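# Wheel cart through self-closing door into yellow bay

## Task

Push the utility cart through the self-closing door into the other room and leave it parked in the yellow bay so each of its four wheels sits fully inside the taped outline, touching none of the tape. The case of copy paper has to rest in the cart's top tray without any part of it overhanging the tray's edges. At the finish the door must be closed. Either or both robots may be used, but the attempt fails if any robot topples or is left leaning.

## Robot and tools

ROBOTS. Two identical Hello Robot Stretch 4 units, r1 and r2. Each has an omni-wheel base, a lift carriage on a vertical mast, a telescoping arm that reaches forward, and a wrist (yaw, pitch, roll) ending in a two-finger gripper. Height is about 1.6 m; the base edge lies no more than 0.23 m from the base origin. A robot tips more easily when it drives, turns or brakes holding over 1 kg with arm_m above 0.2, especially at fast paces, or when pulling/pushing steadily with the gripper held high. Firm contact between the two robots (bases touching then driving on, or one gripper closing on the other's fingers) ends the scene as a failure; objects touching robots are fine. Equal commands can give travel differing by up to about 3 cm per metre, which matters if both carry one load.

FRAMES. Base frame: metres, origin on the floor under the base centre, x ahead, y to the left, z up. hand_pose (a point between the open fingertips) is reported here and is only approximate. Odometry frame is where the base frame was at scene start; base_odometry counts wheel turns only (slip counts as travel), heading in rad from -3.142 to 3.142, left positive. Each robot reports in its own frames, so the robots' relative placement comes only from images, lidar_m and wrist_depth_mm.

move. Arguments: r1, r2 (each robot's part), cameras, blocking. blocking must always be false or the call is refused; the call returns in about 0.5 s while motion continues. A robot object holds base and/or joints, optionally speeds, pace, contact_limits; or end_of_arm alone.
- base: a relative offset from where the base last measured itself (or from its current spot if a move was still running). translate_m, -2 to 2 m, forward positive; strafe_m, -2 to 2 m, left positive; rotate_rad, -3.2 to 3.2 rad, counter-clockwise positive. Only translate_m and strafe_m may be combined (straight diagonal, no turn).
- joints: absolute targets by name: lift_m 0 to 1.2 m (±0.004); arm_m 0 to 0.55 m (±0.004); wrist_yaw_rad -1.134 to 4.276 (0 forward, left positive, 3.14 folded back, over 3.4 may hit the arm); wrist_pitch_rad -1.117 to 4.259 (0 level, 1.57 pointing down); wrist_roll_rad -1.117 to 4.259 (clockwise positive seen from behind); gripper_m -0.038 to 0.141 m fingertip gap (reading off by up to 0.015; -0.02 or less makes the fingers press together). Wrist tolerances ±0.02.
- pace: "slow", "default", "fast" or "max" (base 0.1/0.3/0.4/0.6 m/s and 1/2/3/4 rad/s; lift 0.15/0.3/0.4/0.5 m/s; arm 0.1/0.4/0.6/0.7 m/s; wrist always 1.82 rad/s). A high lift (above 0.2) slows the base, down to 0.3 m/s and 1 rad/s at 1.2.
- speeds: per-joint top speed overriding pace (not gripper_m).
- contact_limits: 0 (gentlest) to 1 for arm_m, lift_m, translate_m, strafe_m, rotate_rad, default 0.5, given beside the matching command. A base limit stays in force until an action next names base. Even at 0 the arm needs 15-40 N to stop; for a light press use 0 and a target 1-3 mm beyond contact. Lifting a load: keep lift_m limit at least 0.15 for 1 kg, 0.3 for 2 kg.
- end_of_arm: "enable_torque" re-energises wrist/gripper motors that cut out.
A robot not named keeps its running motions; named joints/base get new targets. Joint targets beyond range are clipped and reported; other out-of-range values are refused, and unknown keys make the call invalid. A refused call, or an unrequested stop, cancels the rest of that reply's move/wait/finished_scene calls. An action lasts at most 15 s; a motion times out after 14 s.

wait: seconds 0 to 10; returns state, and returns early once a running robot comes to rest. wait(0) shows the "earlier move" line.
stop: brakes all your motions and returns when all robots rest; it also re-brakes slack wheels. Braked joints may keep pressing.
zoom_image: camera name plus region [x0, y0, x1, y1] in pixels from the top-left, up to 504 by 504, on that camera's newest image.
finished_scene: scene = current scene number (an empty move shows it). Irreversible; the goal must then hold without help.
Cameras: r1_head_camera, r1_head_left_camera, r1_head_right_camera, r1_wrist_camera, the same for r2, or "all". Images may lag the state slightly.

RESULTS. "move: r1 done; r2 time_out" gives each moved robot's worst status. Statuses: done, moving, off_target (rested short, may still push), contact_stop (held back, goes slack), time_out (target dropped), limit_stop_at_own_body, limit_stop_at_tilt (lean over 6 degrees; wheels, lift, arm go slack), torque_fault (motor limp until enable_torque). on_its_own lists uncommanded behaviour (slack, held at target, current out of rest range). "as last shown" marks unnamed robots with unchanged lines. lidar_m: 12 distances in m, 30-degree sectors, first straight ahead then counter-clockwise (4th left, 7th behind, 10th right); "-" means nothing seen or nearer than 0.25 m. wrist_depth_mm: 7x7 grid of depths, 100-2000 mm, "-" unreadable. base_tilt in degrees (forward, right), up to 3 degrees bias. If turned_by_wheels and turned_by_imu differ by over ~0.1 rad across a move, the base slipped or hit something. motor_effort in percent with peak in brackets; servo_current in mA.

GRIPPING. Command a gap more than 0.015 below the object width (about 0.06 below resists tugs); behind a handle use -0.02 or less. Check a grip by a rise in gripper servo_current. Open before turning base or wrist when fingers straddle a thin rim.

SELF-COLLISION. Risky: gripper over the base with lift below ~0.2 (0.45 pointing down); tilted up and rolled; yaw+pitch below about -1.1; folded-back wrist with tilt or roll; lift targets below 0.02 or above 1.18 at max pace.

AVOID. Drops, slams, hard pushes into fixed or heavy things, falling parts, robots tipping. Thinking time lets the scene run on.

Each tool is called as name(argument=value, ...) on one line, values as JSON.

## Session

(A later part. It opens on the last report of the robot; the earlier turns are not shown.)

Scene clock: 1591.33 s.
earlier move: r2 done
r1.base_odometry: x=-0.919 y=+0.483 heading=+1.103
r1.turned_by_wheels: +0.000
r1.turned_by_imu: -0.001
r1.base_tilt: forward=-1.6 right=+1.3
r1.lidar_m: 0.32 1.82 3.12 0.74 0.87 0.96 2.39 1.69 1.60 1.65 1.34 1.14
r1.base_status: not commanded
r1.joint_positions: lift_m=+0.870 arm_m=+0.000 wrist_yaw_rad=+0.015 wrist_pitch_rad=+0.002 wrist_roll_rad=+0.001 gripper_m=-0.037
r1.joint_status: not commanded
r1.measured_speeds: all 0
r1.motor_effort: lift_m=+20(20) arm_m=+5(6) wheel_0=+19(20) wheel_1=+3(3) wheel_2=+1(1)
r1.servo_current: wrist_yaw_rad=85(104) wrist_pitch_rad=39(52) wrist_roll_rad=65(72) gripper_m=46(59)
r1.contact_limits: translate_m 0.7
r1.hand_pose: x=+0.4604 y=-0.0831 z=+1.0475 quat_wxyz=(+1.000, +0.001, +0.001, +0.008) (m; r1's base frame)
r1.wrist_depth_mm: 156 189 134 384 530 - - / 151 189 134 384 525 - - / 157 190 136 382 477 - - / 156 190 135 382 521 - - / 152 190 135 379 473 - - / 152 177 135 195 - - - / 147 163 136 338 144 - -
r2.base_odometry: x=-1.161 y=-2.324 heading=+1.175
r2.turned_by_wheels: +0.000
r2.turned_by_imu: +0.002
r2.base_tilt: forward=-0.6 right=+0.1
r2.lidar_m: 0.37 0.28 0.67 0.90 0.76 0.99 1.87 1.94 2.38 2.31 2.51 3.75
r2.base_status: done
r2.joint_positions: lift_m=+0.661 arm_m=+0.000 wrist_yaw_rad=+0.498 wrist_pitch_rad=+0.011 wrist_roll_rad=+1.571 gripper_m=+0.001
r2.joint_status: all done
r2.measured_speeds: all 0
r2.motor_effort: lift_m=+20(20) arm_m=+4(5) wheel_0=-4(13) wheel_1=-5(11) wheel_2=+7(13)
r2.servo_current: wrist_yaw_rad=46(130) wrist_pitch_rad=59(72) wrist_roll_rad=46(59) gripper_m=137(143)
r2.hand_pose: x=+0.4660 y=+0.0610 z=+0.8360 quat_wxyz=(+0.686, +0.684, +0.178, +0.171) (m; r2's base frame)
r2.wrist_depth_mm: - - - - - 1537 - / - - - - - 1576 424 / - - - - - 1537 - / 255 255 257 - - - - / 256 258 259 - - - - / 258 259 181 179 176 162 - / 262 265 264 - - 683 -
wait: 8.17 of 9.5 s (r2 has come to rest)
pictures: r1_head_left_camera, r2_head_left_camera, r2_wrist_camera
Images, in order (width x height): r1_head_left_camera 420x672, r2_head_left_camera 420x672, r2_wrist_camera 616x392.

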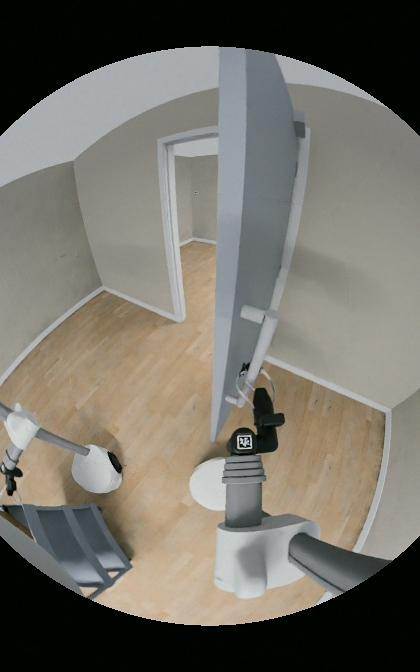

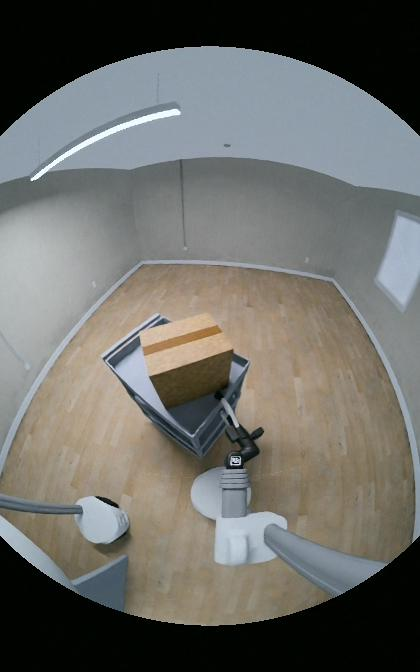

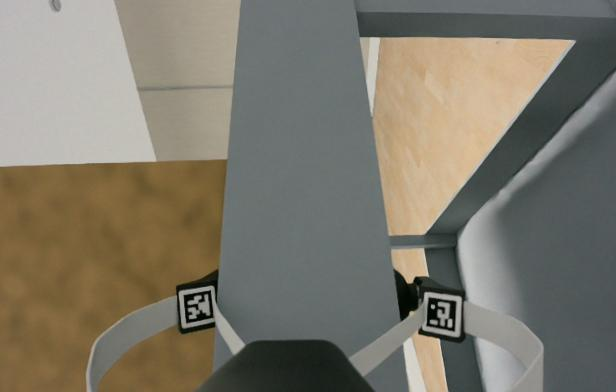

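move(blocking=false, r2={"base":{"translate_m":-0.5},"joints":{"wrist_yaw_rad":0.0},"speeds":{"wrist_yaw_rad":0.1},"pace":"slow"})

wait(seconds=7, cameras=["r2_head_left_camera","r2_head_right_camera","r2_wrist_camera","r1_head_left_camera"])

Scene clock: 1599.87 s.
move: r2 moving
r1: as last shown
r1.turned_by_imu: +0.000
r1.base_tilt: forward=-1.6 right=+1.2
r1.lidar_m: 0.32 1.81 3.11 0.71 0.91 0.96 2.37 1.69 1.59 1.65 1.33 1.13
r1.motor_effort: lift_m=+20(20) arm_m=+6(6) wheel_0=+19(20) wheel_1=+2(3) wheel_2=+1(1)
r1.servo_current: wrist_yaw_rad=91(98) wrist_pitch_rad=46(46) wrist_roll_rad=39(72) gripper_m=46(52)
r1.contact_limits: translate_m 0.7
r1.wrist_depth_mm: 156 189 134 384 525 - - / 152 189 134 382 521 - - / 157 190 136 384 484 - - / 157 190 135 384 517 - - / 152 190 135 382 477 - - / 151 177 135 195 - - - / 146 164 135 338 144 - -
r2.base_odometry: x=-1.166 y=-2.335 heading=+1.175
r2.turned_by_wheels: +0.000
r2.turned_by_imu: +0.001
r2.base_tilt: forward=-0.6 right=+0.1
r2.lidar_m: 0.35 0.29 0.70 0.87 0.75 0.98 1.86 1.94 2.36 2.33 2.51 3.75
r2.base_status: translate_m moving
r2.joint_positions: lift_m=+0.661 arm_m=+0.000 wrist_yaw_rad=+0.471 wrist_pitch_rad=+0.011 wrist_roll_rad=+1.571 gripper_m=+0.001
r2.joint_status: wrist_yaw_rad moving
r2.measured_speeds: translate_m=-0.049 strafe_m=+0.000 rotate_rad=+0.004 lift_m=+0.000 arm_m=+0.000 wrist_yaw_rad=-0.086 wrist_pitch_rad=+0.000 wrist_roll_rad=+0.000
r2.motor_effort: lift_m=+20(20) arm_m=+4(4) wheel_0=-3(8) wheel_1=-7(9) wheel_2=+12(14)
r2.servo_current: wrist_yaw_rad=111(111) wrist_pitch_rad=59(65) wrist_roll_rad=52(52) gripper_m=137(137)
r2.hand_pose: x=+0.4675 y=+0.0530 z=+0.8360 quat_wxyz=(+0.689, +0.687, +0.169, +0.161) (m; r2's base frame)
r2.wrist_depth_mm: - - - - - - - / - - - - - 1576 418 / - - - - - 1576 - / 254 256 258 - - - - / 256 258 259 - - - - / 258 260 181 179 177 162 - / 260 263 264 - 144 691 -
pictures: none

Scene clock: 1605.63 s.
earlier move: r2 done
r1.base_odometry: x=-0.919 y=+0.483 heading=+1.103
r1.turned_by_wheels: +0.000
r1.turned_by_imu: +0.000
r1.base_tilt: forward=-1.6 right=+1.2
r1.lidar_m: 0.32 1.79 0.64 0.57 0.48 4.49 2.38 1.71 1.61 1.66 1.34 1.15
r1.base_status: not commanded
r1.joint_positions: lift_m=+0.870 arm_m=+0.000 wrist_yaw_rad=+0.015 wrist_pitch_rad=+0.002 wrist_roll_rad=+0.001 gripper_m=-0.037
r1.joint_status: not commanded
r1.measured_speeds: all 0
r1.motor_effort: lift_m=+20(20) arm_m=+6(6) wheel_0=+19(20) wheel_1=+2(3) wheel_2=+1(1)
r1.servo_current: wrist_yaw_rad=85(111) wrist_pitch_rad=39(52) wrist_roll_rad=46(72) gripper_m=46(59)
r1.contact_limits: translate_m 0.7
r1.hand_pose: x=+0.4604 y=-0.0831 z=+1.0475 quat_wxyz=(+1.000, +0.001, +0.001, +0.008) (m; r1's base frame)
r1.wrist_depth_mm: 156 190 134 384 525 - - / 151 190 134 384 535 - - / 156 189 136 382 480 - - / 157 190 135 382 525 - - / 152 190 135 382 477 - - / 152 177 135 195 - - - / 146 163 135 338 144 - -
r2.base_odometry: x=-1.353 y=-2.785 heading=+1.175
r2.turned_by_wheels: +0.000
r2.turned_by_imu: +0.002
r2.base_tilt: forward=-0.7 right=+0.1
r2.lidar_m: 0.25 0.27 0.60 0.67 0.71 0.97 1.35 1.43 2.13 2.27 2.49 0.66
r2.base_status: done
r2.joint_positions: lift_m=+0.661 arm_m=+0.000 wrist_yaw_rad=+0.017 wrist_pitch_rad=+0.011 wrist_roll_rad=+1.571 gripper_m=+0.001
r2.joint_status: all done
r2.measured_speeds: all 0
r2.motor_effort: lift_m=+20(20) arm_m=+4(5) wheel_0=-3(8) wheel_1=-5(9) wheel_2=+8(14)
r2.servo_current: wrist_yaw_rad=91(202) wrist_pitch_rad=59(72) wrist_roll_rad=39(59) gripper_m=137(150)
r2.hand_pose: x=+0.4607 y=-0.0824 z=+0.8360 quat_wxyz=(+0.707, +0.707, +0.010, +0.002) (m; r2's base frame)
r2.wrist_depth_mm: - - - - - 1576 1118 / - - - - - 1576 1098 / - - - - - 1618 1078 / - - - - - 1661 452 / 283 283 283 - - 1576 488 / 257 259 182 168 176 166 - / 241 235 231 - 140 - -
wait: 5.77 of 7 s (r2 has come to rest)
pictures: r1_head_left_camera, r2_head_left_camera, r2_head_right_camera, r2_wrist_camera
Images, in order (width x height): r1_head_left_camera 420x672, r2_head_left_camera 420x672, r2_head_right_camera 420x672, r2_wrist_camera 616x392.

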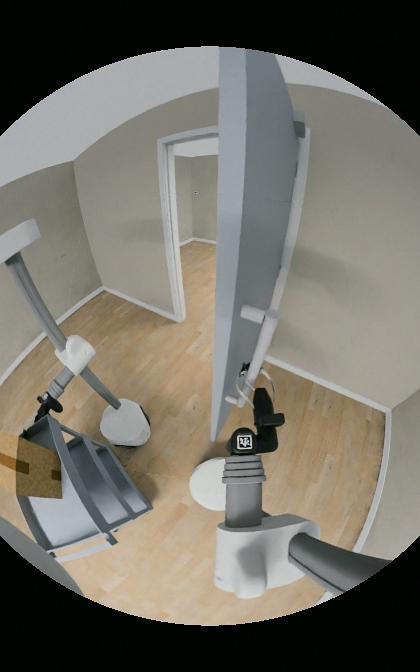

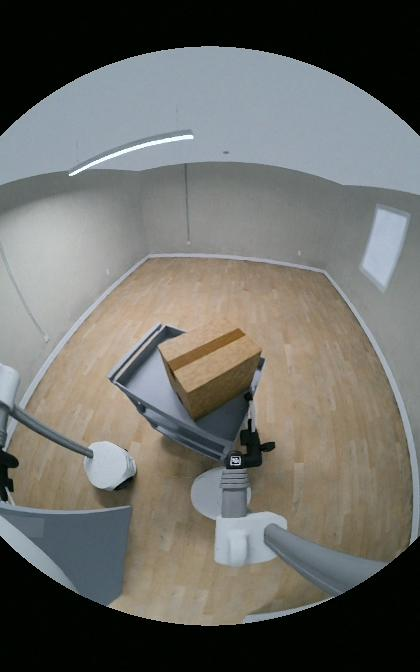

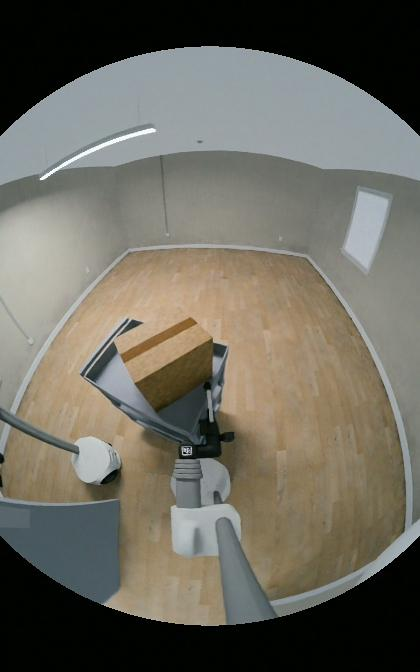

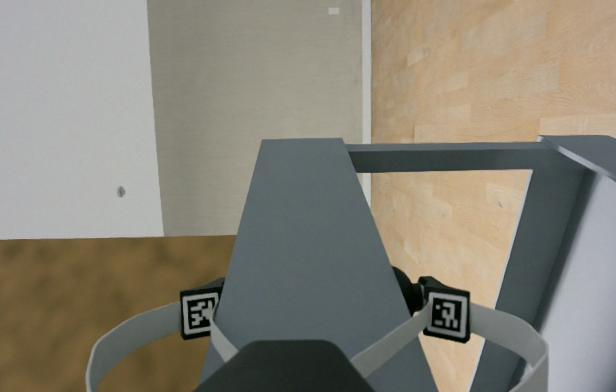

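move(blocking=false, r2={"base":{"translate_m":0.45,"strafe_m":-0.1},"pace":"slow"})

wait(seconds=7, cameras=["r2_head_left_camera"])

move(blocking=false, r2={"base":{"translate_m":-0.45,"strafe_m":0.0},"joints":{"wrist_yaw_rad":-0.2},"speeds":{"wrist_yaw_rad":0.06},"pace":"slow"})

wait(seconds=7, cameras=["r2_head_left_camera","r2_wrist_camera"])

Scene clock: 1619.40 s.
move: r2 moving
r1: as last shown
r1.lidar_m: 0.32 1.79 0.66 0.56 0.47 4.51 2.35 1.68 1.60 1.64 1.36 1.12
r1.motor_effort: lift_m=+20(20) arm_m=+6(6) wheel_0=+20(20) wheel_1=+3(3) wheel_2=+1(1)
r1.servo_current: wrist_yaw_rad=85(104) wrist_pitch_rad=46(46) wrist_roll_rad=59(59) gripper_m=46(52)
r1.contact_limits: translate_m 0.7
r1.wrist_depth_mm: 156 189 134 382 525 - - / 152 190 134 382 521 - - / 156 190 136 384 477 - - / 156 190 135 382 521 - - / 151 190 135 384 477 - - / 151 177 135 195 - - - / 146 164 135 340 144 - -
r2.base_odometry: x=-1.346 y=-2.775 heading=+1.176
r2.turned_by_wheels: +0.001
r2.turned_by_imu: +0.002
r2.base_tilt: forward=-0.7 right=+0.0
r2.lidar_m: 0.25 0.29 0.57 0.65 0.70 0.98 1.37 1.46 2.20 2.27 2.46 3.61
r2.base_status: translate_m moving; strafe_m moving
r2.joint_positions: lift_m=+0.661 arm_m=+0.000 wrist_yaw_rad=+0.016 wrist_pitch_rad=+0.011 wrist_roll_rad=+1.571 gripper_m=+0.001
r2.joint_status: not commanded
r2.measured_speeds: translate_m=+0.050 strafe_m=-0.011 rotate_rad=+0.003 lift_m=+0.000 arm_m=+0.000 wrist_yaw_rad=+0.000 wrist_pitch_rad=+0.000 wrist_roll_rad=+0.000
r2.motor_effort: lift_m=+20(20) arm_m=+4(4) wheel_0=+12(14) wheel_1=+7(7) wheel_2=-9(10)
r2.servo_current: wrist_yaw_rad=85(111) wrist_pitch_rad=59(59) wrist_roll_rad=46(59) gripper_m=137(137)
r2.hand_pose: x=+0.4606 y=-0.0829 z=+0.8360 quat_wxyz=(+0.707, +0.707, +0.009, +0.002) (m; r2's base frame)
r2.wrist_depth_mm: - - - - - 1576 1098 / - - - - - 1576 1098 / - - - - - 1576 1060 / - - - - - 1618 449 / 282 283 283 - - 1661 484 / 258 258 182 169 176 166 - / 242 236 231 - 139 - -
pictures: none

Scene clock: 1624.77 s.
earlier move: r2 done
r1.base_odometry: x=-0.919 y=+0.483 heading=+1.103
r1.turned_by_wheels: +0.000
r1.turned_by_imu: +0.000
r1.base_tilt: forward=-1.7 right=+1.2
r1.lidar_m: 0.32 1.80 3.13 0.82 1.09 1.16 2.38 1.69 1.61 1.65 1.36 1.14
r1.base_status: not commanded
r1.joint_positions: lift_m=+0.870 arm_m=+0.000 wrist_yaw_rad=+0.015 wrist_pitch_rad=+0.002 wrist_roll_rad=+0.001 gripper_m=-0.037
r1.joint_status: not commanded
r1.measured_speeds: all 0
r1.motor_effort: lift_m=+20(20) arm_m=+6(6) wheel_0=+20(20) wheel_1=+2(3) wheel_2=+1(1)
r1.servo_current: wrist_yaw_rad=65(111) wrist_pitch_rad=46(52) wrist_roll_rad=59(72) gripper_m=52(59)
r1.contact_limits: translate_m 0.7
r1.hand_pose: x=+0.4604 y=-0.0831 z=+1.0475 quat_wxyz=(+1.000, +0.001, +0.001, +0.008) (m; r1's base frame)
r1.wrist_depth_mm: 156 189 134 384 525 - - / 151 189 134 384 521 - - / 156 190 136 384 484 - - / 157 189 135 382 521 - - / 152 189 135 384 477 - - / 151 177 136 194 - - - / 146 163 135 336 144 - -
r2.base_odometry: x=-1.088 y=-2.408 heading=+1.175
r2.turned_by_wheels: -0.001
r2.turned_by_imu: -0.001
r2.base_tilt: forward=-0.6 right=+0.0
r2.lidar_m: 0.25 0.34 2.57 0.87 0.83 1.10 1.78 1.92 2.26 2.22 2.41 0.42
r2.base_status: done
r2.joint_positions: lift_m=+0.661 arm_m=+0.000 wrist_yaw_rad=-0.006 wrist_pitch_rad=+0.011 wrist_roll_rad=+1.570 gripper_m=+0.001
r2.joint_status: not commanded
r2.measured_speeds: all 0
r2.motor_effort: lift_m=+20(20) arm_m=+4(4) wheel_0=+1(15) wheel_1=+5(11) wheel_2=-9(15)
r2.servo_current: wrist_yaw_rad=39(111) wrist_pitch_rad=59(72) wrist_roll_rad=33(65) gripper_m=137(143)
r2.hand_pose: x=+0.4587 y=-0.0892 z=+0.8360 quat_wxyz=(+0.707, +0.707, +0.002, -0.006) (m; r2's base frame)
r2.wrist_depth_mm: - - - - - 1576 1118 / - - - - - 1576 1098 / - - - - - 1618 433 / 271 272 274 - - 1618 484 / 260 262 260 - 200 1708 - / 249 250 180 165 174 163 - / 239 238 157 - 141 - -
wait: 5.37 of 7 s (r2 has come to rest)
pictures: r2_head_left_camera
Images, in order (width x height): r2_head_left_camera 420x672.

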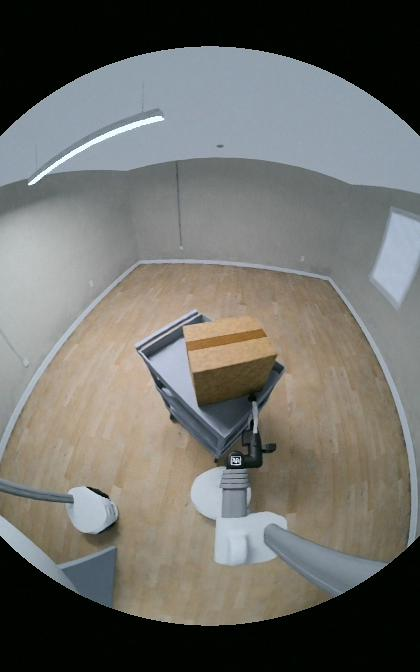

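Scene clock: 1625.27 s.
move: r2 moving
r1: as last shown
r1.base_tilt: forward=-1.6 right=+1.2
r1.lidar_m: 0.32 1.79 3.11 0.78 1.09 1.21 2.36 1.68 1.59 1.66 1.36 1.12
r1.motor_effort: lift_m=+20(20) arm_m=+6(6) wheel_0=+19(20) wheel_1=+3(3) wheel_2=+1(1)
r1.servo_current: wrist_yaw_rad=98(98) wrist_pitch_rad=39(46) wrist_roll_rad=52(59) gripper_m=52(59)
r1.contact_limits: translate_m 0.7
r1.wrist_depth_mm: 156 189 134 387 525 - - / 151 190 134 384 525 - - / 156 190 136 382 480 - - / 156 190 135 379 517 - - / 152 190 135 382 480 - - / 152 177 135 195 - - - / 146 164 135 336 143 - -
r2.base_odometry: x=-1.092 y=-2.419 heading=+1.174
r2.turned_by_wheels: +0.000
r2.turned_by_imu: +0.000
r2.base_tilt: forward=-0.6 right=+0.1
r2.lidar_m: 0.27 0.31 2.56 0.86 0.82 1.11 1.81 1.91 2.25 2.22 2.42 0.45
r2.base_status: translate_m moving; strafe_m moving
r2.joint_positions: lift_m=+0.661 arm_m=+0.000 wrist_yaw_rad=-0.023 wrist_pitch_rad=+0.011 wrist_roll_rad=+1.570 gripper_m=+0.001
r2.joint_status: wrist_yaw_rad moving
r2.measured_speeds: translate_m=-0.049 strafe_m=+0.001 rotate_rad=-0.001 lift_m=+0.000 arm_m=+0.000 wrist_yaw_rad=-0.051 wrist_pitch_rad=+0.000 wrist_roll_rad=+0.000
r2.motor_effort: lift_m=+20(20) arm_m=+4(4) wheel_0=-8(9) wheel_1=-7(9) wheel_2=+10(11)
r2.servo_current: wrist_yaw_rad=7(59) wrist_pitch_rad=65(65) wrist_roll_rad=39(59) gripper_m=130(143)
r2.hand_pose: x=+0.4572 y=-0.0940 z=+0.8360 quat_wxyz=(+0.707, +0.707, -0.004, -0.012) (m; r2's base frame)
r2.wrist_depth_mm: - - - - - 1537 1098 / - - - - - 1576 1098 / - - - - - 1576 436 / 272 276 276 - - 1618 484 / 262 263 264 - 210 1756 - / 252 252 180 169 174 160 - / 242 241 161 - - - -
pictures: none

Scene clock: 1630.57 s.
earlier move: r2 done
r1.base_odometry: x=-0.919 y=+0.483 heading=+1.103
r1.turned_by_wheels: +0.000
r1.turned_by_imu: +0.000
r1.base_tilt: forward=-1.6 right=+1.2
r1.lidar_m: 0.32 1.80 0.75 0.90 1.15 4.49 2.36 1.69 1.60 1.65 1.35 1.14
r1.base_status: not commanded
r1.joint_positions: lift_m=+0.870 arm_m=+0.000 wrist_yaw_rad=+0.015 wrist_pitch_rad=+0.002 wrist_roll_rad=+0.001 gripper_m=-0.037
r1.joint_status: not commanded
r1.measured_speeds: all 0
r1.motor_effort: lift_m=+20(20) arm_m=+6(6) wheel_0=+19(20) wheel_1=+2(3) wheel_2=+1(1)
r1.servo_current: wrist_yaw_rad=78(111) wrist_pitch_rad=52(52) wrist_roll_rad=39(65) gripper_m=52(59)
r1.contact_limits: translate_m 0.7
r1.hand_pose: x=+0.4604 y=-0.0831 z=+1.0475 quat_wxyz=(+1.000, +0.001, +0.001, +0.008) (m; r1's base frame)
r1.wrist_depth_mm: 156 190 134 384 530 - - / 151 190 134 384 521 - - / 157 190 136 384 477 - - / 157 190 135 379 525 - - / 152 190 135 382 480 - - / 152 177 135 195 - - - / 146 164 135 336 144 - -
r2.base_odometry: x=-1.261 y=-2.823 heading=+1.174
r2.turned_by_wheels: +0.000
r2.turned_by_imu: +0.001
r2.base_tilt: forward=-0.7 right=+0.0
r2.lidar_m: 0.37 3.32 0.87 0.77 0.80 1.13 1.36 1.45 2.14 2.16 2.35 0.39
r2.base_status: done
r2.joint_positions: lift_m=+0.661 arm_m=+0.000 wrist_yaw_rad=-0.197 wrist_pitch_rad=+0.011 wrist_roll_rad=+1.570 gripper_m=+0.001
r2.joint_status: all done
r2.measured_speeds: all 0
r2.motor_effort: lift_m=+20(20) arm_m=+4(4) wheel_0=-4(12) wheel_1=-4(9) wheel_2=+7(14)
r2.servo_current: wrist_yaw_rad=46(130) wrist_pitch_rad=59(72) wrist_roll_rad=46(65) gripper_m=130(143)
r2.hand_pose: x=+0.4365 y=-0.1422 z=+0.8360 quat_wxyz=(+0.704, +0.704, -0.066, -0.073) (m; r2's base frame)
r2.wrist_depth_mm: - - - - - 1537 415 / - - - - - 1576 - / 229 232 233 - - - - / 241 244 245 - - 798 - / 258 260 257 - - - - / 277 271 183 183 173 162 - / 297 296 297 - - 683 -
wait: 5.30 of 7 s (r2 has come to rest)
pictures: r2_head_left_camera, r2_wrist_camera
Images, in order (width x height): r2_head_left_camera 420x672, r2_wrist_camera 616x392.

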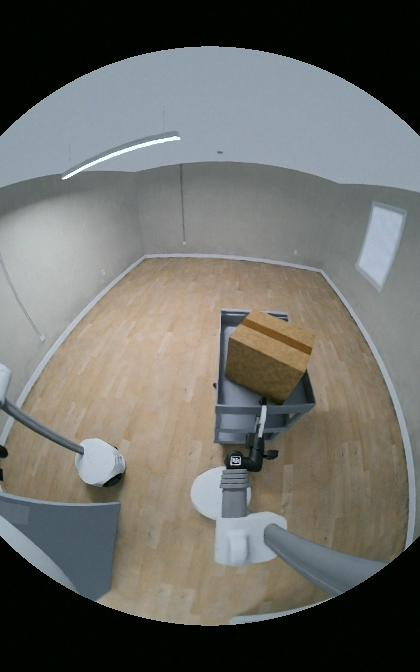

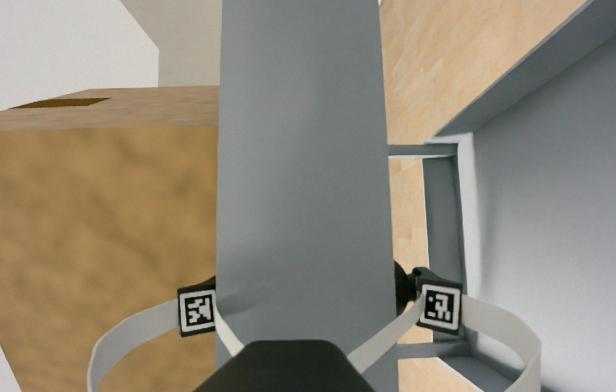

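move(blocking=false, r2={"base":{"translate_m":-0.35,"strafe_m":0.4},"joints":{"wrist_yaw_rad":0.05},"speeds":{"wrist_yaw_rad":0.05},"pace":"slow"})

wait(seconds=8, cameras=["r2_head_left_camera","r2_head_right_camera","r2_wrist_camera","r1_head_left_camera"])

Scene clock: 1642.77 s.
move: r2 moving
r1: as last shown
r1.lidar_m: 0.32 1.81 0.73 0.90 1.16 4.49 2.38 1.67 1.56 1.64 1.33 1.13
r1.motor_effort: lift_m=+20(20) arm_m=+6(6) wheel_0=+19(20) wheel_1=+3(3) wheel_2=+1(1)
r1.servo_current: wrist_yaw_rad=104(104) wrist_pitch_rad=39(46) wrist_roll_rad=33(59) gripper_m=46(52)
r1.contact_limits: translate_m 0.7
r1.wrist_depth_mm: 156 189 134 387 525 - - / 152 190 134 382 530 - - / 157 190 136 384 480 - - / 157 190 135 382 525 - - / 152 190 135 379 480 - - / 152 177 135 195 - - - / 146 163 135 338 144 - -
r2.base_odometry: x=-1.273 y=-2.827 heading=+1.174
r2.turned_by_wheels: +0.000
r2.turned_by_imu: +0.000
r2.base_tilt: forward=-0.7 right=+0.1
r2.lidar_m: 0.38 3.33 0.87 0.75 0.78 1.12 1.36 1.42 2.15 2.18 0.55 0.42
r2.base_status: translate_m moving; strafe_m moving
r2.joint_positions: lift_m=+0.661 arm_m=+0.000 wrist_yaw_rad=-0.191 wrist_pitch_rad=+0.011 wrist_roll_rad=+1.570 gripper_m=+0.001
r2.joint_status: wrist_yaw_rad moving
r2.measured_speeds: translate_m=-0.032 strafe_m=+0.037 rotate_rad=+0.000 lift_m=+0.000 arm_m=+0.000 wrist_yaw_rad=+0.020 wrist_pitch_rad=+0.000 wrist_roll_rad=+0.000
r2.motor_effort: lift_m=+20(20) arm_m=+4(4) wheel_0=-11(15) wheel_1=+5(6) wheel_2=+8(11)
r2.servo_current: wrist_yaw_rad=117(117) wrist_pitch_rad=52(65) wrist_roll_rad=39(46) gripper_m=143(143)
r2.hand_pose: x=+0.4374 y=-0.1407 z=+0.8360 quat_wxyz=(+0.704, +0.704, -0.064, -0.071) (m; r2's base frame)
r2.wrist_depth_mm: - - - - - 1576 418 / - - - - - 1576 - / 230 232 234 - - - - / 242 244 245 - - 798 - / 257 262 259 - - - - / 277 271 183 183 174 161 - / 298 298 297 - - 691 -
pictures: none

Scene clock: 1648.83 s.
earlier move: r2 off_target
r1.base_odometry: x=-0.919 y=+0.483 heading=+1.103
r1.turned_by_wheels: +0.000
r1.turned_by_imu: +0.000
r1.base_tilt: forward=-1.6 right=+1.2
r1.lidar_m: 0.32 0.48 0.58 0.54 4.33 4.49 2.40 1.67 1.58 1.65 1.35 1.12
r1.base_status: not commanded
r1.joint_positions: lift_m=+0.870 arm_m=+0.000 wrist_yaw_rad=+0.015 wrist_pitch_rad=+0.002 wrist_roll_rad=+0.001 gripper_m=-0.037
r1.joint_status: not commanded
r1.measured_speeds: all 0
r1.motor_effort: lift_m=+20(20) arm_m=+6(6) wheel_0=+19(20) wheel_1=+3(3) wheel_2=+1(1)
r1.servo_current: wrist_yaw_rad=78(111) wrist_pitch_rad=39(59) wrist_roll_rad=52(65) gripper_m=46(59)
r1.contact_limits: translate_m 0.7
r1.hand_pose: x=+0.4604 y=-0.0831 z=+1.0475 quat_wxyz=(+1.000, +0.001, +0.001, +0.008) (m; r1's base frame)
r1.wrist_depth_mm: 156 189 134 382 525 - - / 151 190 134 384 525 - - / 156 189 136 382 - - - / 156 189 135 384 521 - - / 151 190 135 382 477 - - / 152 177 135 195 - - - / 146 163 135 336 144 - -
r2.base_odometry: x=-1.765 y=-2.992 heading=+1.174
r2.turned_by_wheels: +0.000
r2.turned_by_imu: -0.003
r2.base_tilt: forward=-0.7 right=+0.1
r2.lidar_m: 0.41 0.53 0.36 0.35 0.37 0.58 3.95 1.14 1.55 2.52 0.28 0.29
r2.base_status: done
r2.joint_positions: lift_m=+0.661 arm_m=+0.000 wrist_yaw_rad=+0.018 wrist_pitch_rad=+0.011 wrist_roll_rad=+1.570 gripper_m=+0.001
r2.joint_status: wrist_yaw_rad off_target (ended at +0.016, target +0.050)
r2.measured_speeds: all 0
r2.on_its_own: wrist_yaw_rad is at rest, and its servo_current (215 mA) is outside its rest range (0 to 104 mA)
r2.motor_effort: lift_m=+20(20) arm_m=+4(4) wheel_0=-9(15) wheel_1=+4(6) wheel_2=+1(11)
r2.servo_current: wrist_yaw_rad=215(280) wrist_pitch_rad=59(72) wrist_roll_rad=39(65) gripper_m=137(143)
r2.hand_pose: x=+0.4608 y=-0.0822 z=+0.8360 quat_wxyz=(+0.707, +0.707, +0.010, +0.003) (m; r2's base frame)
r2.wrist_depth_mm: - - - - - - - / - - - - - - - / 146 - - - - - - / - - - - - - - / - - 112 113 - - 424 / - - 151 153 154 164 1138 / - - - - 324 338 -
wait: 6.07 of 8 s (r2 has come to rest)
pictures: r1_head_left_camera, r2_head_left_camera, r2_head_right_camera, r2_wrist_camera
Images, in order (width x height): r1_head_left_camera 420x672, r2_head_left_camera 420x672, r2_head_right_camera 420x672, r2_wrist_camera 616x392.

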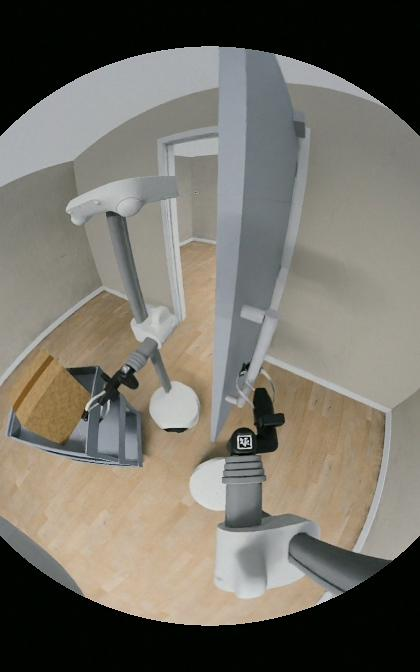

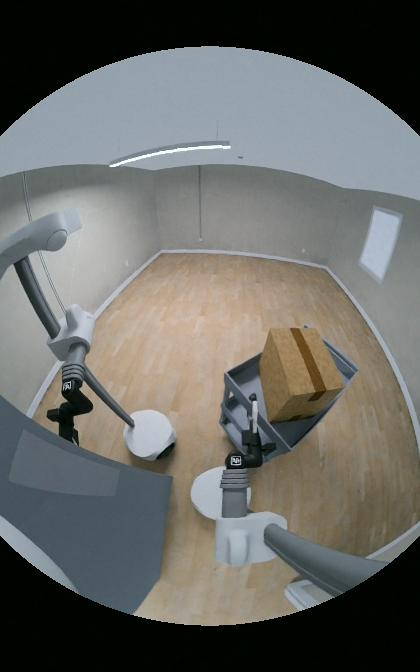

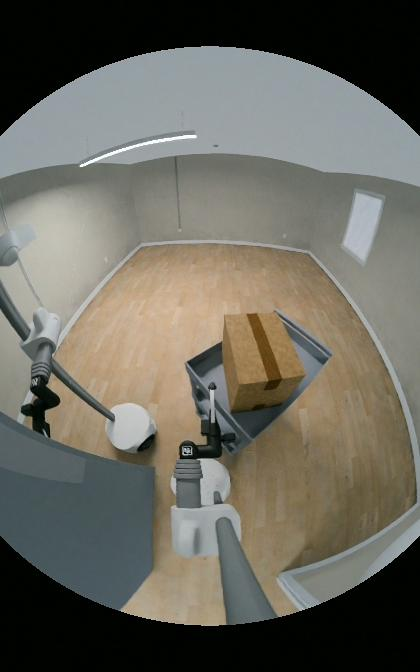

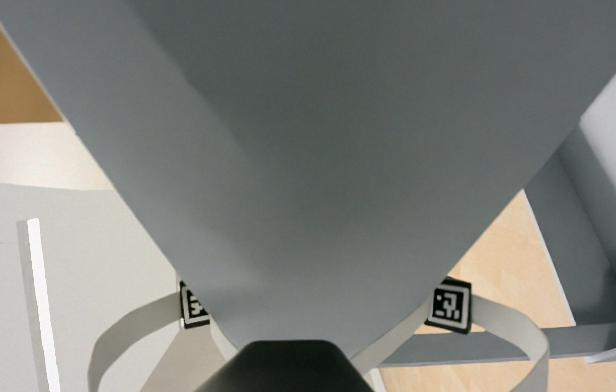

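move(blocking=false, r2={"base":{"translate_m":-0.5},"joints":{"wrist_yaw_rad":0.2},"speeds":{"wrist_yaw_rad":0.05},"pace":"slow"})

wait(seconds=8, cameras=["r2_head_left_camera","r2_head_right_camera","r2_wrist_camera"])

Scene clock: 1655.80 s.
move: r2 moving
r1: as last shown
r1.lidar_m: 0.33 0.50 0.57 0.52 4.33 4.50 2.37 1.67 1.58 1.65 1.33 1.10
r1.motor_effort: lift_m=+20(20) arm_m=+6(6) wheel_0=+20(20) wheel_1=+3(3) wheel_2=+1(1)
r1.servo_current: wrist_yaw_rad=85(98) wrist_pitch_rad=39(46) wrist_roll_rad=65(65) gripper_m=52(52)
r1.contact_limits: translate_m 0.7
r1.wrist_depth_mm: 156 189 134 384 521 - - / 151 189 134 384 525 - - / 156 190 136 382 480 - - / 156 190 135 384 521 - - / 153 190 135 379 477 - - / 152 177 135 195 - - - / 146 163 135 336 144 - -
r2.base_odometry: x=-1.770 y=-3.003 heading=+1.173
r2.turned_by_wheels: -0.001
r2.turned_by_imu: +0.000
r2.base_tilt: forward=-0.6 right=+0.0
r2.lidar_m: 0.39 0.52 0.39 0.34 0.40 0.56 3.92 1.16 1.50 2.52 0.27 0.30
r2.base_status: translate_m moving
r2.joint_positions: lift_m=+0.661 arm_m=+0.000 wrist_yaw_rad=+0.045 wrist_pitch_rad=+0.011 wrist_roll_rad=+1.570 gripper_m=+0.001
r2.joint_status: wrist_yaw_rad moving
r2.measured_speeds: translate_m=-0.048 strafe_m=+0.001 rotate_rad=+0.002 lift_m=+0.000 arm_m=+0.000 wrist_yaw_rad=+0.081 wrist_pitch_rad=+0.000 wrist_roll_rad=+0.000
r2.motor_effort: lift_m=+20(20) arm_m=+4(4) wheel_0=-7(15) wheel_1=-7(9) wheel_2=+4(7)
r2.servo_current: wrist_yaw_rad=137(260) wrist_pitch_rad=65(65) wrist_roll_rad=39(52) gripper_m=130(143)
r2.hand_pose: x=+0.4629 y=-0.0744 z=+0.8360 quat_wxyz=(+0.707, +0.707, +0.020, +0.012) (m; r2's base frame)
r2.wrist_depth_mm: - - - - - - - / - - - - - - - / 124 - - - - - - / - - - - - - - / - - 110 112 - - 1205 / - - 150 153 154 164 1138 / - - - - - 1430 -
pictures: none

Scene clock: 1661.57 s.
earlier move: r2 done
r1.base_odometry: x=-0.919 y=+0.483 heading=+1.103
r1.turned_by_wheels: +0.000
r1.turned_by_imu: +0.000
r1.base_tilt: forward=-1.6 right=+1.2
r1.lidar_m: 0.34 0.45 0.38 0.41 4.30 4.49 2.37 1.70 1.59 1.63 1.35 1.11
r1.base_status: not commanded
r1.joint_positions: lift_m=+0.870 arm_m=+0.000 wrist_yaw_rad=+0.015 wrist_pitch_rad=+0.002 wrist_roll_rad=+0.001 gripper_m=-0.037
r1.joint_status: not commanded
r1.measured_speeds: all 0
r1.motor_effort: lift_m=+20(20) arm_m=+6(6) wheel_0=+20(20) wheel_1=+2(3) wheel_2=+1(1)
r1.servo_current: wrist_yaw_rad=91(111) wrist_pitch_rad=33(52) wrist_roll_rad=39(72) gripper_m=46(52)
r1.contact_limits: translate_m 0.7
r1.hand_pose: x=+0.4604 y=-0.0831 z=+1.0475 quat_wxyz=(+1.000, +0.001, +0.001, +0.008) (m; r1's base frame)
r1.wrist_depth_mm: 156 189 134 384 525 - - / 152 189 134 382 521 - - / 156 189 136 384 484 - - / 156 189 135 379 525 - - / 152 190 135 384 477 - - / 152 177 135 195 - - - / 146 163 135 336 144 - -
r2.base_odometry: x=-1.958 y=-3.452 heading=+1.174
r2.turned_by_wheels: +0.001
r2.turned_by_imu: +0.002
r2.base_tilt: forward=-0.6 right=+0.0
r2.lidar_m: 0.41 0.42 0.39 0.37 0.40 0.65 3.42 0.77 0.77 2.47 2.67 0.42
r2.base_status: done
r2.joint_positions: lift_m=+0.661 arm_m=+0.000 wrist_yaw_rad=+0.204 wrist_pitch_rad=+0.011 wrist_roll_rad=+1.570 gripper_m=+0.001
r2.joint_status: all done
r2.measured_speeds: all 0
r2.motor_effort: lift_m=+20(20) arm_m=+4(5) wheel_0=-4(15) wheel_1=-4(10) wheel_2=+6(12)
r2.servo_current: wrist_yaw_rad=39(260) wrist_pitch_rad=59(65) wrist_roll_rad=46(65) gripper_m=130(143)
r2.hand_pose: x=+0.4710 y=-0.0273 z=+0.8360 quat_wxyz=(+0.704, +0.703, +0.076, +0.068) (m; r2's base frame)
r2.wrist_depth_mm: 224 221 143 143 - - - / 181 185 149 151 - 723 - / 197 200 156 155 157 - - / 229 232 163 163 - 788 - / 273 277 170 170 - 691 - / 357 312 180 178 179 167 - / - - - - - 1576 -
wait: 5.77 of 8 s (r2 has come to rest)
pictures: r2_head_left_camera, r2_head_right_camera, r2_wrist_camera
Images, in order (width x height): r2_head_left_camera 420x672, r2_head_right_camera 420x672, r2_wrist_camera 616x392.

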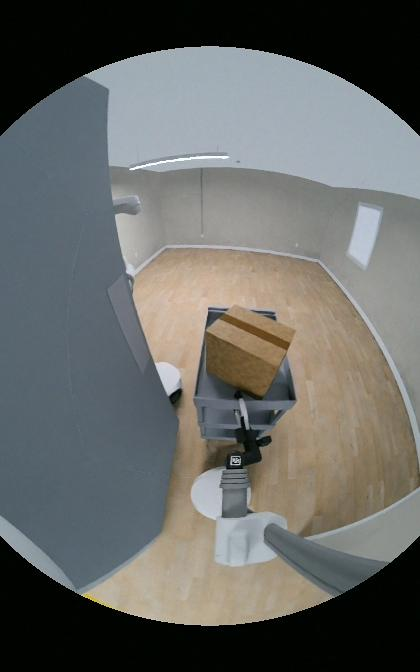

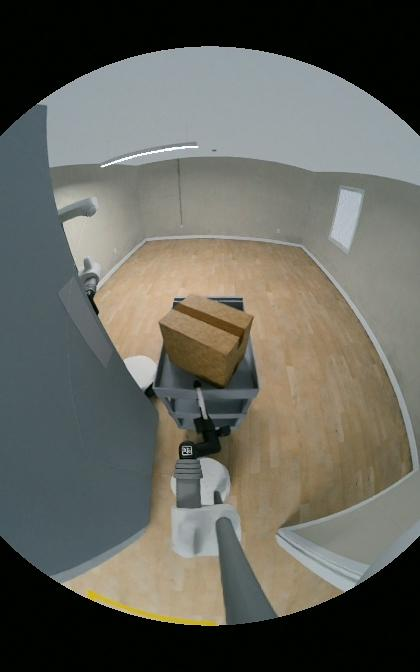

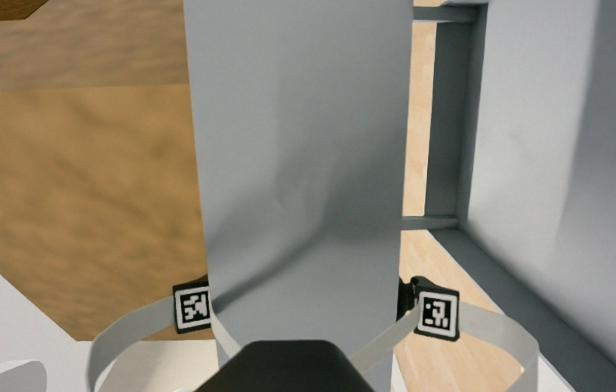

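move(blocking=false, r2={"base":{"translate_m":-0.7},"joints":{"wrist_yaw_rad":0.1},"speeds":{"wrist_yaw_rad":0.05},"pace":"slow"})

wait(seconds=8, cameras=["r2_head_left_camera","r2_head_right_camera"])

Scene clock: 1666.77 s.
move: r2 moving
r1: as last shown
r1.base_tilt: forward=-1.7 right=+1.2
r1.lidar_m: 0.33 0.44 0.38 0.43 4.33 4.48 2.36 1.71 1.58 1.65 1.34 1.10
r1.motor_effort: lift_m=+20(20) arm_m=+6(6) wheel_0=+19(20) wheel_1=+3(3) wheel_2=+1(1)
r1.servo_current: wrist_yaw_rad=104(104) wrist_pitch_rad=39(52) wrist_roll_rad=46(52) gripper_m=46(52)
r1.contact_limits: translate_m 0.7
r1.wrist_depth_mm: 156 189 134 387 525 - - / 151 189 134 382 530 - - / 156 190 136 384 477 - - / 157 190 135 384 521 - - / 152 189 135 382 480 - - / 152 177 135 195 - - - / 146 164 135 338 144 - -
r2.base_odometry: x=-1.963 y=-3.464 heading=+1.174
r2.turned_by_wheels: +0.000
r2.turned_by_imu: +0.001
r2.base_tilt: forward=-0.7 right=+0.0
r2.lidar_m: 0.41 0.42 0.40 0.38 0.40 0.64 3.39 0.76 0.74 2.47 2.67 0.42
r2.base_status: translate_m moving
r2.joint_positions: lift_m=+0.661 arm_m=+0.000 wrist_yaw_rad=+0.190 wrist_pitch_rad=+0.011 wrist_roll_rad=+1.570 gripper_m=+0.001
r2.joint_status: wrist_yaw_rad moving
r2.measured_speeds: translate_m=-0.049 strafe_m=+0.000 rotate_rad=+0.001 lift_m=+0.000 arm_m=+0.000 wrist_yaw_rad=-0.043 wrist_pitch_rad=+0.000 wrist_roll_rad=+0.000
r2.motor_effort: lift_m=+20(20) arm_m=+4(4) wheel_0=-5(9) wheel_1=-8(9) wheel_2=+12(13)
r2.servo_current: wrist_yaw_rad=104(104) wrist_pitch_rad=59(65) wrist_roll_rad=39(59) gripper_m=137(143)
r2.hand_pose: x=+0.4706 y=-0.0315 z=+0.8360 quat_wxyz=(+0.704, +0.703, +0.071, +0.063) (m; r2's base frame)
r2.wrist_depth_mm: 224 221 147 147 - - - / 185 190 152 154 - 732 - / 199 202 159 158 160 - - / 230 233 165 164 - 798 - / 271 276 172 172 - 715 - / 345 307 180 179 177 167 - / - - - - - 1576 -
pictures: none

Scene clock: 1674.53 s.
earlier move: r2 done
r1.base_odometry: x=-0.919 y=+0.482 heading=+1.103
r1.turned_by_wheels: +0.000
r1.turned_by_imu: +0.001
r1.base_tilt: forward=-1.6 right=+1.2
r1.lidar_m: 0.31 0.67 3.11 3.24 4.31 4.49 2.41 1.69 1.59 1.64 1.36 1.10
r1.base_status: not commanded
r1.joint_positions: lift_m=+0.870 arm_m=+0.000 wrist_yaw_rad=+0.015 wrist_pitch_rad=+0.002 wrist_roll_rad=+0.001 gripper_m=-0.037
r1.joint_status: not commanded
r1.measured_speeds: all 0
r1.motor_effort: lift_m=+20(20) arm_m=+5(6) wheel_0=+16(20) wheel_1=+5(6) wheel_2=-1(2)
r1.servo_current: wrist_yaw_rad=104(111) wrist_pitch_rad=33(52) wrist_roll_rad=46(78) gripper_m=52(59)
r1.contact_limits: translate_m 0.7
r1.hand_pose: x=+0.4604 y=-0.0831 z=+1.0475 quat_wxyz=(+1.000, +0.001, +0.001, +0.008) (m; r1's base frame)
r1.wrist_depth_mm: 156 189 133 384 521 - - / 151 189 134 382 525 - - / 156 189 137 382 521 - - / 156 189 135 382 525 - - / 152 189 135 379 477 - - / 151 182 135 195 - - - / 146 163 135 338 144 - -
r2.base_odometry: x=-2.228 y=-4.098 heading=+1.174
r2.turned_by_wheels: +0.000
r2.turned_by_imu: +0.002
r2.base_tilt: forward=-0.6 right=+0.1
r2.lidar_m: 0.36 0.39 0.49 0.75 2.52 2.77 2.71 2.92 2.42 0.52 0.58 0.43
r2.base_status: done
r2.joint_positions: lift_m=+0.661 arm_m=+0.000 wrist_yaw_rad=+0.105 wrist_pitch_rad=+0.011 wrist_roll_rad=+1.570 gripper_m=+0.001
r2.joint_status: all done
r2.measured_speeds: all 0
r2.motor_effort: lift_m=+20(20) arm_m=+4(4) wheel_0=-3(10) wheel_1=-5(9) wheel_2=+5(14)
r2.servo_current: wrist_yaw_rad=46(104) wrist_pitch_rad=59(65) wrist_roll_rad=46(59) gripper_m=137(143)
r2.hand_pose: x=+0.4668 y=-0.0568 z=+0.8360 quat_wxyz=(+0.706, +0.706, +0.041, +0.033) (m; r2's base frame)
r2.wrist_depth_mm: - - - - - 1537 427 / 351 336 324 - - 1537 - / 227 229 231 - - - - / 243 246 247 - - 798 - / 260 264 258 185 - - - / 282 277 182 182 177 161 - / 309 306 303 - - 591 -
wait: 7.77 of 8 s (r2 has come to rest)
pictures: r2_head_left_camera, r2_head_right_camera
Images, in order (width x height): r2_head_left_camera 420x672, r2_head_right_camera 420x672.

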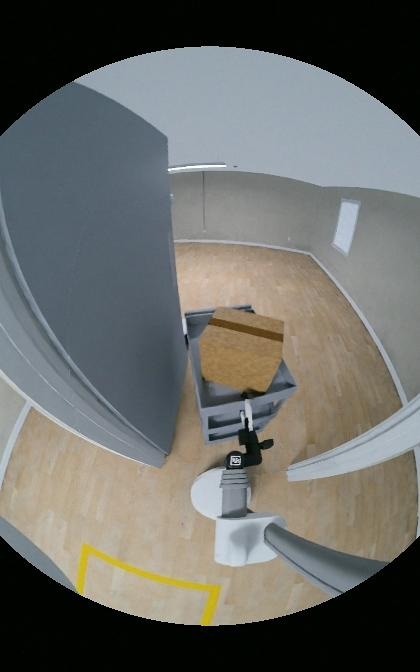

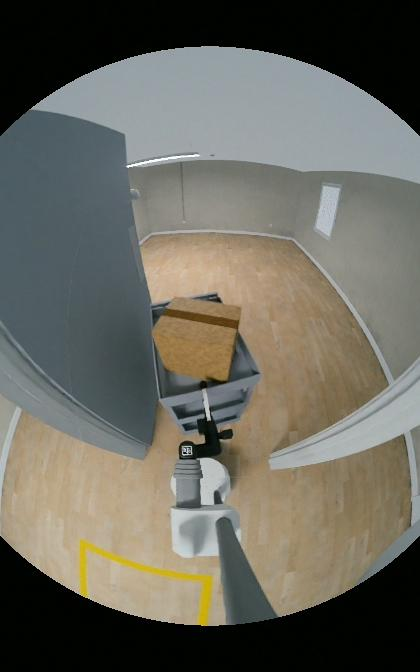

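move(blocking=false, r2={"base":{"translate_m":-0.6},"joints":{"wrist_yaw_rad":0.0},"speeds":{"wrist_yaw_rad":0.05},"pace":"slow"})

wait(seconds=8, cameras=["r2_head_left_camera","r2_head_right_camera","r2_wrist_camera"])

Scene clock: 1680.60 s.
move: r2 moving
r1: as last shown
r1.turned_by_imu: +0.000
r1.base_tilt: forward=-1.6 right=+1.3
r1.lidar_m: 0.32 0.69 3.10 3.23 4.34 4.49 2.43 1.70 1.60 1.64 1.34 1.11
r1.motor_effort: lift_m=+20(20) arm_m=+6(6) wheel_0=+15(16) wheel_1=+5(6) wheel_2=-1(2)
r1.servo_current: wrist_yaw_rad=98(98) wrist_pitch_rad=46(46) wrist_roll_rad=52(59) gripper_m=52(52)
r1.contact_limits: translate_m 0.7
r1.wrist_depth_mm: 155 189 134 382 525 - - / 151 189 134 379 521 - - / 156 189 137 382 521 - - / 156 190 135 384 517 - - / 151 189 135 382 477 - - / 151 182 135 195 - - - / 146 163 135 332 144 - -
r2.base_odometry: x=-2.233 y=-4.109 heading=+1.174
r2.turned_by_wheels: +0.000
r2.turned_by_imu: +0.001
r2.base_tilt: forward=-0.6 right=+0.1
r2.lidar_m: 0.38 0.38 0.48 0.85 2.56 2.74 2.68 2.89 2.41 0.53 0.56 0.42
r2.base_status: translate_m moving
r2.joint_positions: lift_m=+0.661 arm_m=+0.000 wrist_yaw_rad=+0.091 wrist_pitch_rad=+0.011 wrist_roll_rad=+1.570 gripper_m=+0.001
r2.joint_status: wrist_yaw_rad moving
r2.measured_speeds: translate_m=-0.050 strafe_m=+0.001 rotate_rad=-0.002 lift_m=+0.000 arm_m=+0.000 wrist_yaw_rad=-0.037 wrist_pitch_rad=+0.000 wrist_roll_rad=+0.000
r2.motor_effort: lift_m=+20(20) arm_m=+4(4) wheel_0=-2(9) wheel_1=-5(6) wheel_2=+14(14)
r2.servo_current: wrist_yaw_rad=85(98) wrist_pitch_rad=65(65) wrist_roll_rad=46(59) gripper_m=130(143)
r2.hand_pose: x=+0.4660 y=-0.0609 z=+0.8360 quat_wxyz=(+0.707, +0.706, +0.036, +0.028) (m; r2's base frame)
r2.wrist_depth_mm: - - - - - 1537 421 / - 342 329 - - 1661 - / 227 229 231 - - - - / 243 245 246 - - 798 - / 260 264 258 185 - - - / 281 277 182 183 177 160 - / 306 306 301 - - - -
pictures: none

Scene clock: 1687.37 s.
earlier move: r2 done
r1.base_odometry: x=-0.919 y=+0.482 heading=+1.103
r1.turned_by_wheels: +0.000
r1.turned_by_imu: +0.000
r1.base_tilt: forward=-1.6 right=+1.2
r1.lidar_m: 0.31 1.43 3.11 3.21 4.35 4.48 2.39 1.67 1.58 1.64 1.35 1.09
r1.base_status: not commanded
r1.joint_positions: lift_m=+0.870 arm_m=+0.000 wrist_yaw_rad=+0.015 wrist_pitch_rad=+0.002 wrist_roll_rad=+0.001 gripper_m=-0.037
r1.joint_status: not commanded
r1.measured_speeds: all 0
r1.motor_effort: lift_m=+20(20) arm_m=+6(6) wheel_0=+15(16) wheel_1=+5(6) wheel_2=-1(2)
r1.servo_current: wrist_yaw_rad=85(111) wrist_pitch_rad=33(52) wrist_roll_rad=46(65) gripper_m=52(59)
r1.contact_limits: translate_m 0.7
r1.hand_pose: x=+0.4604 y=-0.0831 z=+1.0475 quat_wxyz=(+1.000, +0.001, +0.001, +0.008) (m; r1's base frame)
r1.wrist_depth_mm: 155 188 134 382 521 - - / 151 189 134 379 517 - - / 156 189 137 382 512 - - / 156 189 135 379 512 - - / 152 189 135 379 477 - - / 151 182 136 195 - - - / 146 163 136 336 144 - -
r2.base_odometry: x=-2.460 y=-4.651 heading=+1.173
r2.turned_by_wheels: -0.001
r2.turned_by_imu: -0.001
r2.base_tilt: forward=-0.7 right=+0.0
r2.lidar_m: 0.39 0.90 1.16 2.41 2.59 2.14 2.10 2.28 2.37 1.97 0.93 0.43
r2.base_status: done
r2.joint_positions: lift_m=+0.661 arm_m=+0.000 wrist_yaw_rad=-0.002 wrist_pitch_rad=+0.011 wrist_roll_rad=+1.570 gripper_m=+0.001
r2.joint_status: all done
r2.measured_speeds: all 0
r2.motor_effort: lift_m=+20(20) arm_m=+4(4) wheel_0=-7(12) wheel_1=-5(8) wheel_2=+3(14)
r2.servo_current: wrist_yaw_rad=59(137) wrist_pitch_rad=65(65) wrist_roll_rad=46(65) gripper_m=130(143)
r2.hand_pose: x=+0.4591 y=-0.0881 z=+0.8360 quat_wxyz=(+0.707, +0.707, +0.003, -0.005) (m; r2's base frame)
r2.wrist_depth_mm: - - 185 184 - 1576 433 / 256 248 183 185 - 1618 - / 221 224 183 183 - 788 - / 241 243 236 183 - - - / 264 265 182 183 - - - / 291 283 182 182 175 161 - / 320 324 325 - - - -
wait: 6.77 of 8 s (r2 has come to rest)
pictures: r2_head_left_camera, r2_head_right_camera, r2_wrist_camera
Images, in order (width x height): r2_head_left_camera 420x672, r2_head_right_camera 420x672, r2_wrist_camera 616x392.

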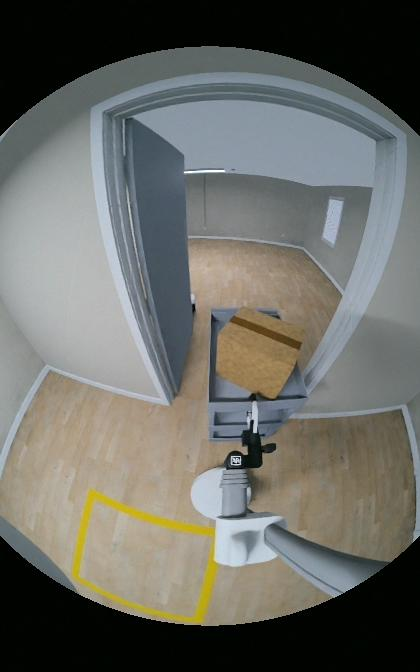

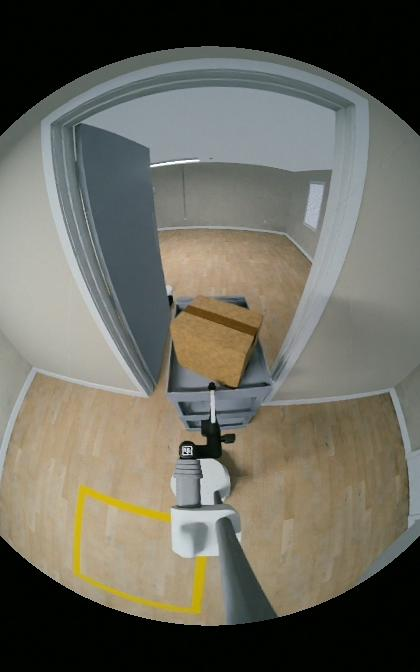

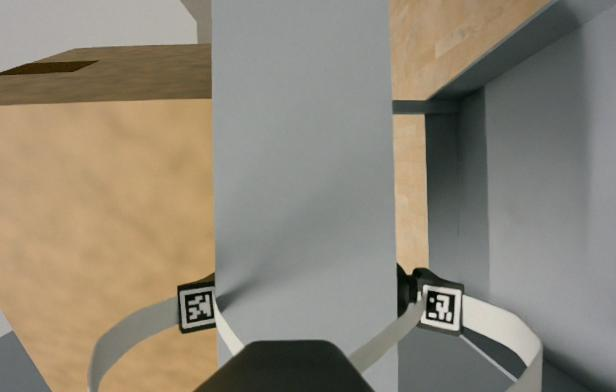

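move(blocking=false, r2={"base":{"translate_m":-0.5},"pace":"slow"})

wait(seconds=7)

move(blocking=false, r2={"base":{"translate_m":-0.45,"strafe_m":0.6},"joints":{"wrist_yaw_rad":-0.1},"speeds":{"wrist_yaw_rad":0.04},"pace":"slow"})

wait(seconds=10, cameras=["r2_head_left_camera","r2_head_right_camera","r2_wrist_camera","r2_head_camera"])

Scene clock: 1696.63 s.
move: r2 moving
r1: as last shown
r1.lidar_m: 0.32 1.43 3.10 3.21 4.30 4.48 2.41 1.68 1.59 1.65 1.34 1.09
r1.motor_effort: lift_m=+20(20) arm_m=+6(6) wheel_0=+15(16) wheel_1=+5(5) wheel_2=-1(1)
r1.servo_current: wrist_yaw_rad=91(111) wrist_pitch_rad=52(52) wrist_roll_rad=39(52) gripper_m=52(52)
r1.contact_limits: translate_m 0.7
r1.wrist_depth_mm: 156 189 134 384 525 - - / 151 189 134 382 525 - - / 156 189 137 382 517 - - / 157 189 135 379 517 - - / 152 190 135 382 473 - - / 151 182 135 195 - - - / 146 163 135 332 144 - -
r2.base_odometry: x=-2.465 y=-4.662 heading=+1.173
r2.turned_by_wheels: -0.001
r2.turned_by_imu: +0.000
r2.base_tilt: forward=-0.7 right=+0.0
r2.lidar_m: 0.39 0.89 1.15 2.42 2.62 2.14 2.09 2.28 2.35 2.02 0.94 0.42
r2.base_status: translate_m moving
r2.joint_positions: lift_m=+0.661 arm_m=+0.000 wrist_yaw_rad=-0.002 wrist_pitch_rad=+0.011 wrist_roll_rad=+1.570 gripper_m=+0.001
r2.joint_status: not commanded
r2.measured_speeds: translate_m=-0.049 strafe_m=+0.000 rotate_rad=+0.000 lift_m=+0.000 arm_m=+0.000 wrist_yaw_rad=+0.000 wrist_pitch_rad=+0.000 wrist_roll_rad=+0.000
r2.motor_effort: lift_m=+20(20) arm_m=+4(4) wheel_0=-9(15) wheel_1=-7(8) wheel_2=+10(10)
r2.servo_current: wrist_yaw_rad=52(52) wrist_pitch_rad=59(65) wrist_roll_rad=39(59) gripper_m=137(137)
r2.hand_pose: x=+0.4591 y=-0.0881 z=+0.8360 quat_wxyz=(+0.707, +0.707, +0.003, -0.005) (m; r2's base frame)
r2.wrist_depth_mm: - - 183 183 - 1537 439 / 254 244 182 183 - - - / 220 224 182 183 - 788 - / 240 243 237 183 - - - / 264 265 182 182 - - - / 293 283 181 182 174 162 - / 322 327 325 - - - -
pictures: none

Scene clock: 1702.40 s.
earlier move: r2 done
r1.base_odometry: x=-0.919 y=+0.482 heading=+1.103
r1.turned_by_wheels: +0.000
r1.turned_by_imu: +0.000
r1.base_tilt: forward=-1.6 right=+1.2
r1.lidar_m: 0.34 1.81 3.13 3.24 4.32 4.50 2.40 1.69 1.59 1.65 1.36 1.11
r1.base_status: not commanded
r1.joint_positions: lift_m=+0.870 arm_m=+0.000 wrist_yaw_rad=+0.015 wrist_pitch_rad=+0.002 wrist_roll_rad=+0.001 gripper_m=-0.037
r1.joint_status: not commanded
r1.measured_speeds: all 0
r1.motor_effort: lift_m=+20(20) arm_m=+6(6) wheel_0=+15(16) wheel_1=+5(6) wheel_2=-1(2)
r1.servo_current: wrist_yaw_rad=98(111) wrist_pitch_rad=39(52) wrist_roll_rad=46(65) gripper_m=46(59)
r1.contact_limits: translate_m 0.7
r1.hand_pose: x=+0.4604 y=-0.0831 z=+1.0475 quat_wxyz=(+1.000, +0.001, +0.001, +0.008) (m; r1's base frame)
r1.wrist_depth_mm: 155 189 134 382 525 - - / 151 189 134 382 521 - - / 156 189 137 384 517 - - / 156 189 135 379 517 - - / 152 189 135 375 477 - - / 151 182 135 195 - - - / 146 162 135 332 144 - -
r2.base_odometry: x=-2.654 y=-5.112 heading=+1.172
r2.turned_by_wheels: +0.000
r2.turned_by_imu: -0.001
r2.base_tilt: forward=-0.6 right=+0.1
r2.lidar_m: 0.40 1.34 1.91 2.46 2.11 1.66 1.61 1.77 2.29 2.25 1.58 0.41
r2.base_status: done
r2.joint_positions: lift_m=+0.661 arm_m=+0.000 wrist_yaw_rad=-0.003 wrist_pitch_rad=+0.011 wrist_roll_rad=+1.570 gripper_m=+0.001
r2.joint_status: not commanded
r2.measured_speeds: all 0
r2.motor_effort: lift_m=+20(20) arm_m=+4(4) wheel_0=-8(15) wheel_1=-5(9) wheel_2=+3(10)
r2.servo_current: wrist_yaw_rad=39(59) wrist_pitch_rad=59(72) wrist_roll_rad=33(59) gripper_m=137(143)
r2.hand_pose: x=+0.4590 y=-0.0884 z=+0.8360 quat_wxyz=(+0.707, +0.707, +0.003, -0.005) (m; r2's base frame)
r2.wrist_depth_mm: 251 247 156 155 - - - / 193 194 160 159 - 732 - / 208 210 165 164 166 759 - / 238 239 170 169 - - - / 274 278 176 175 177 732 - / 340 315 180 180 180 165 - / - 139 373 - - - -
wait: 5.77 of 7 s (r2 has come to rest)
pictures: none

r2: "speeds": wrist_yaw_rad = 0.04 is out of range 0.05 to 1.82

not run: a call was refused earlier in this reply.


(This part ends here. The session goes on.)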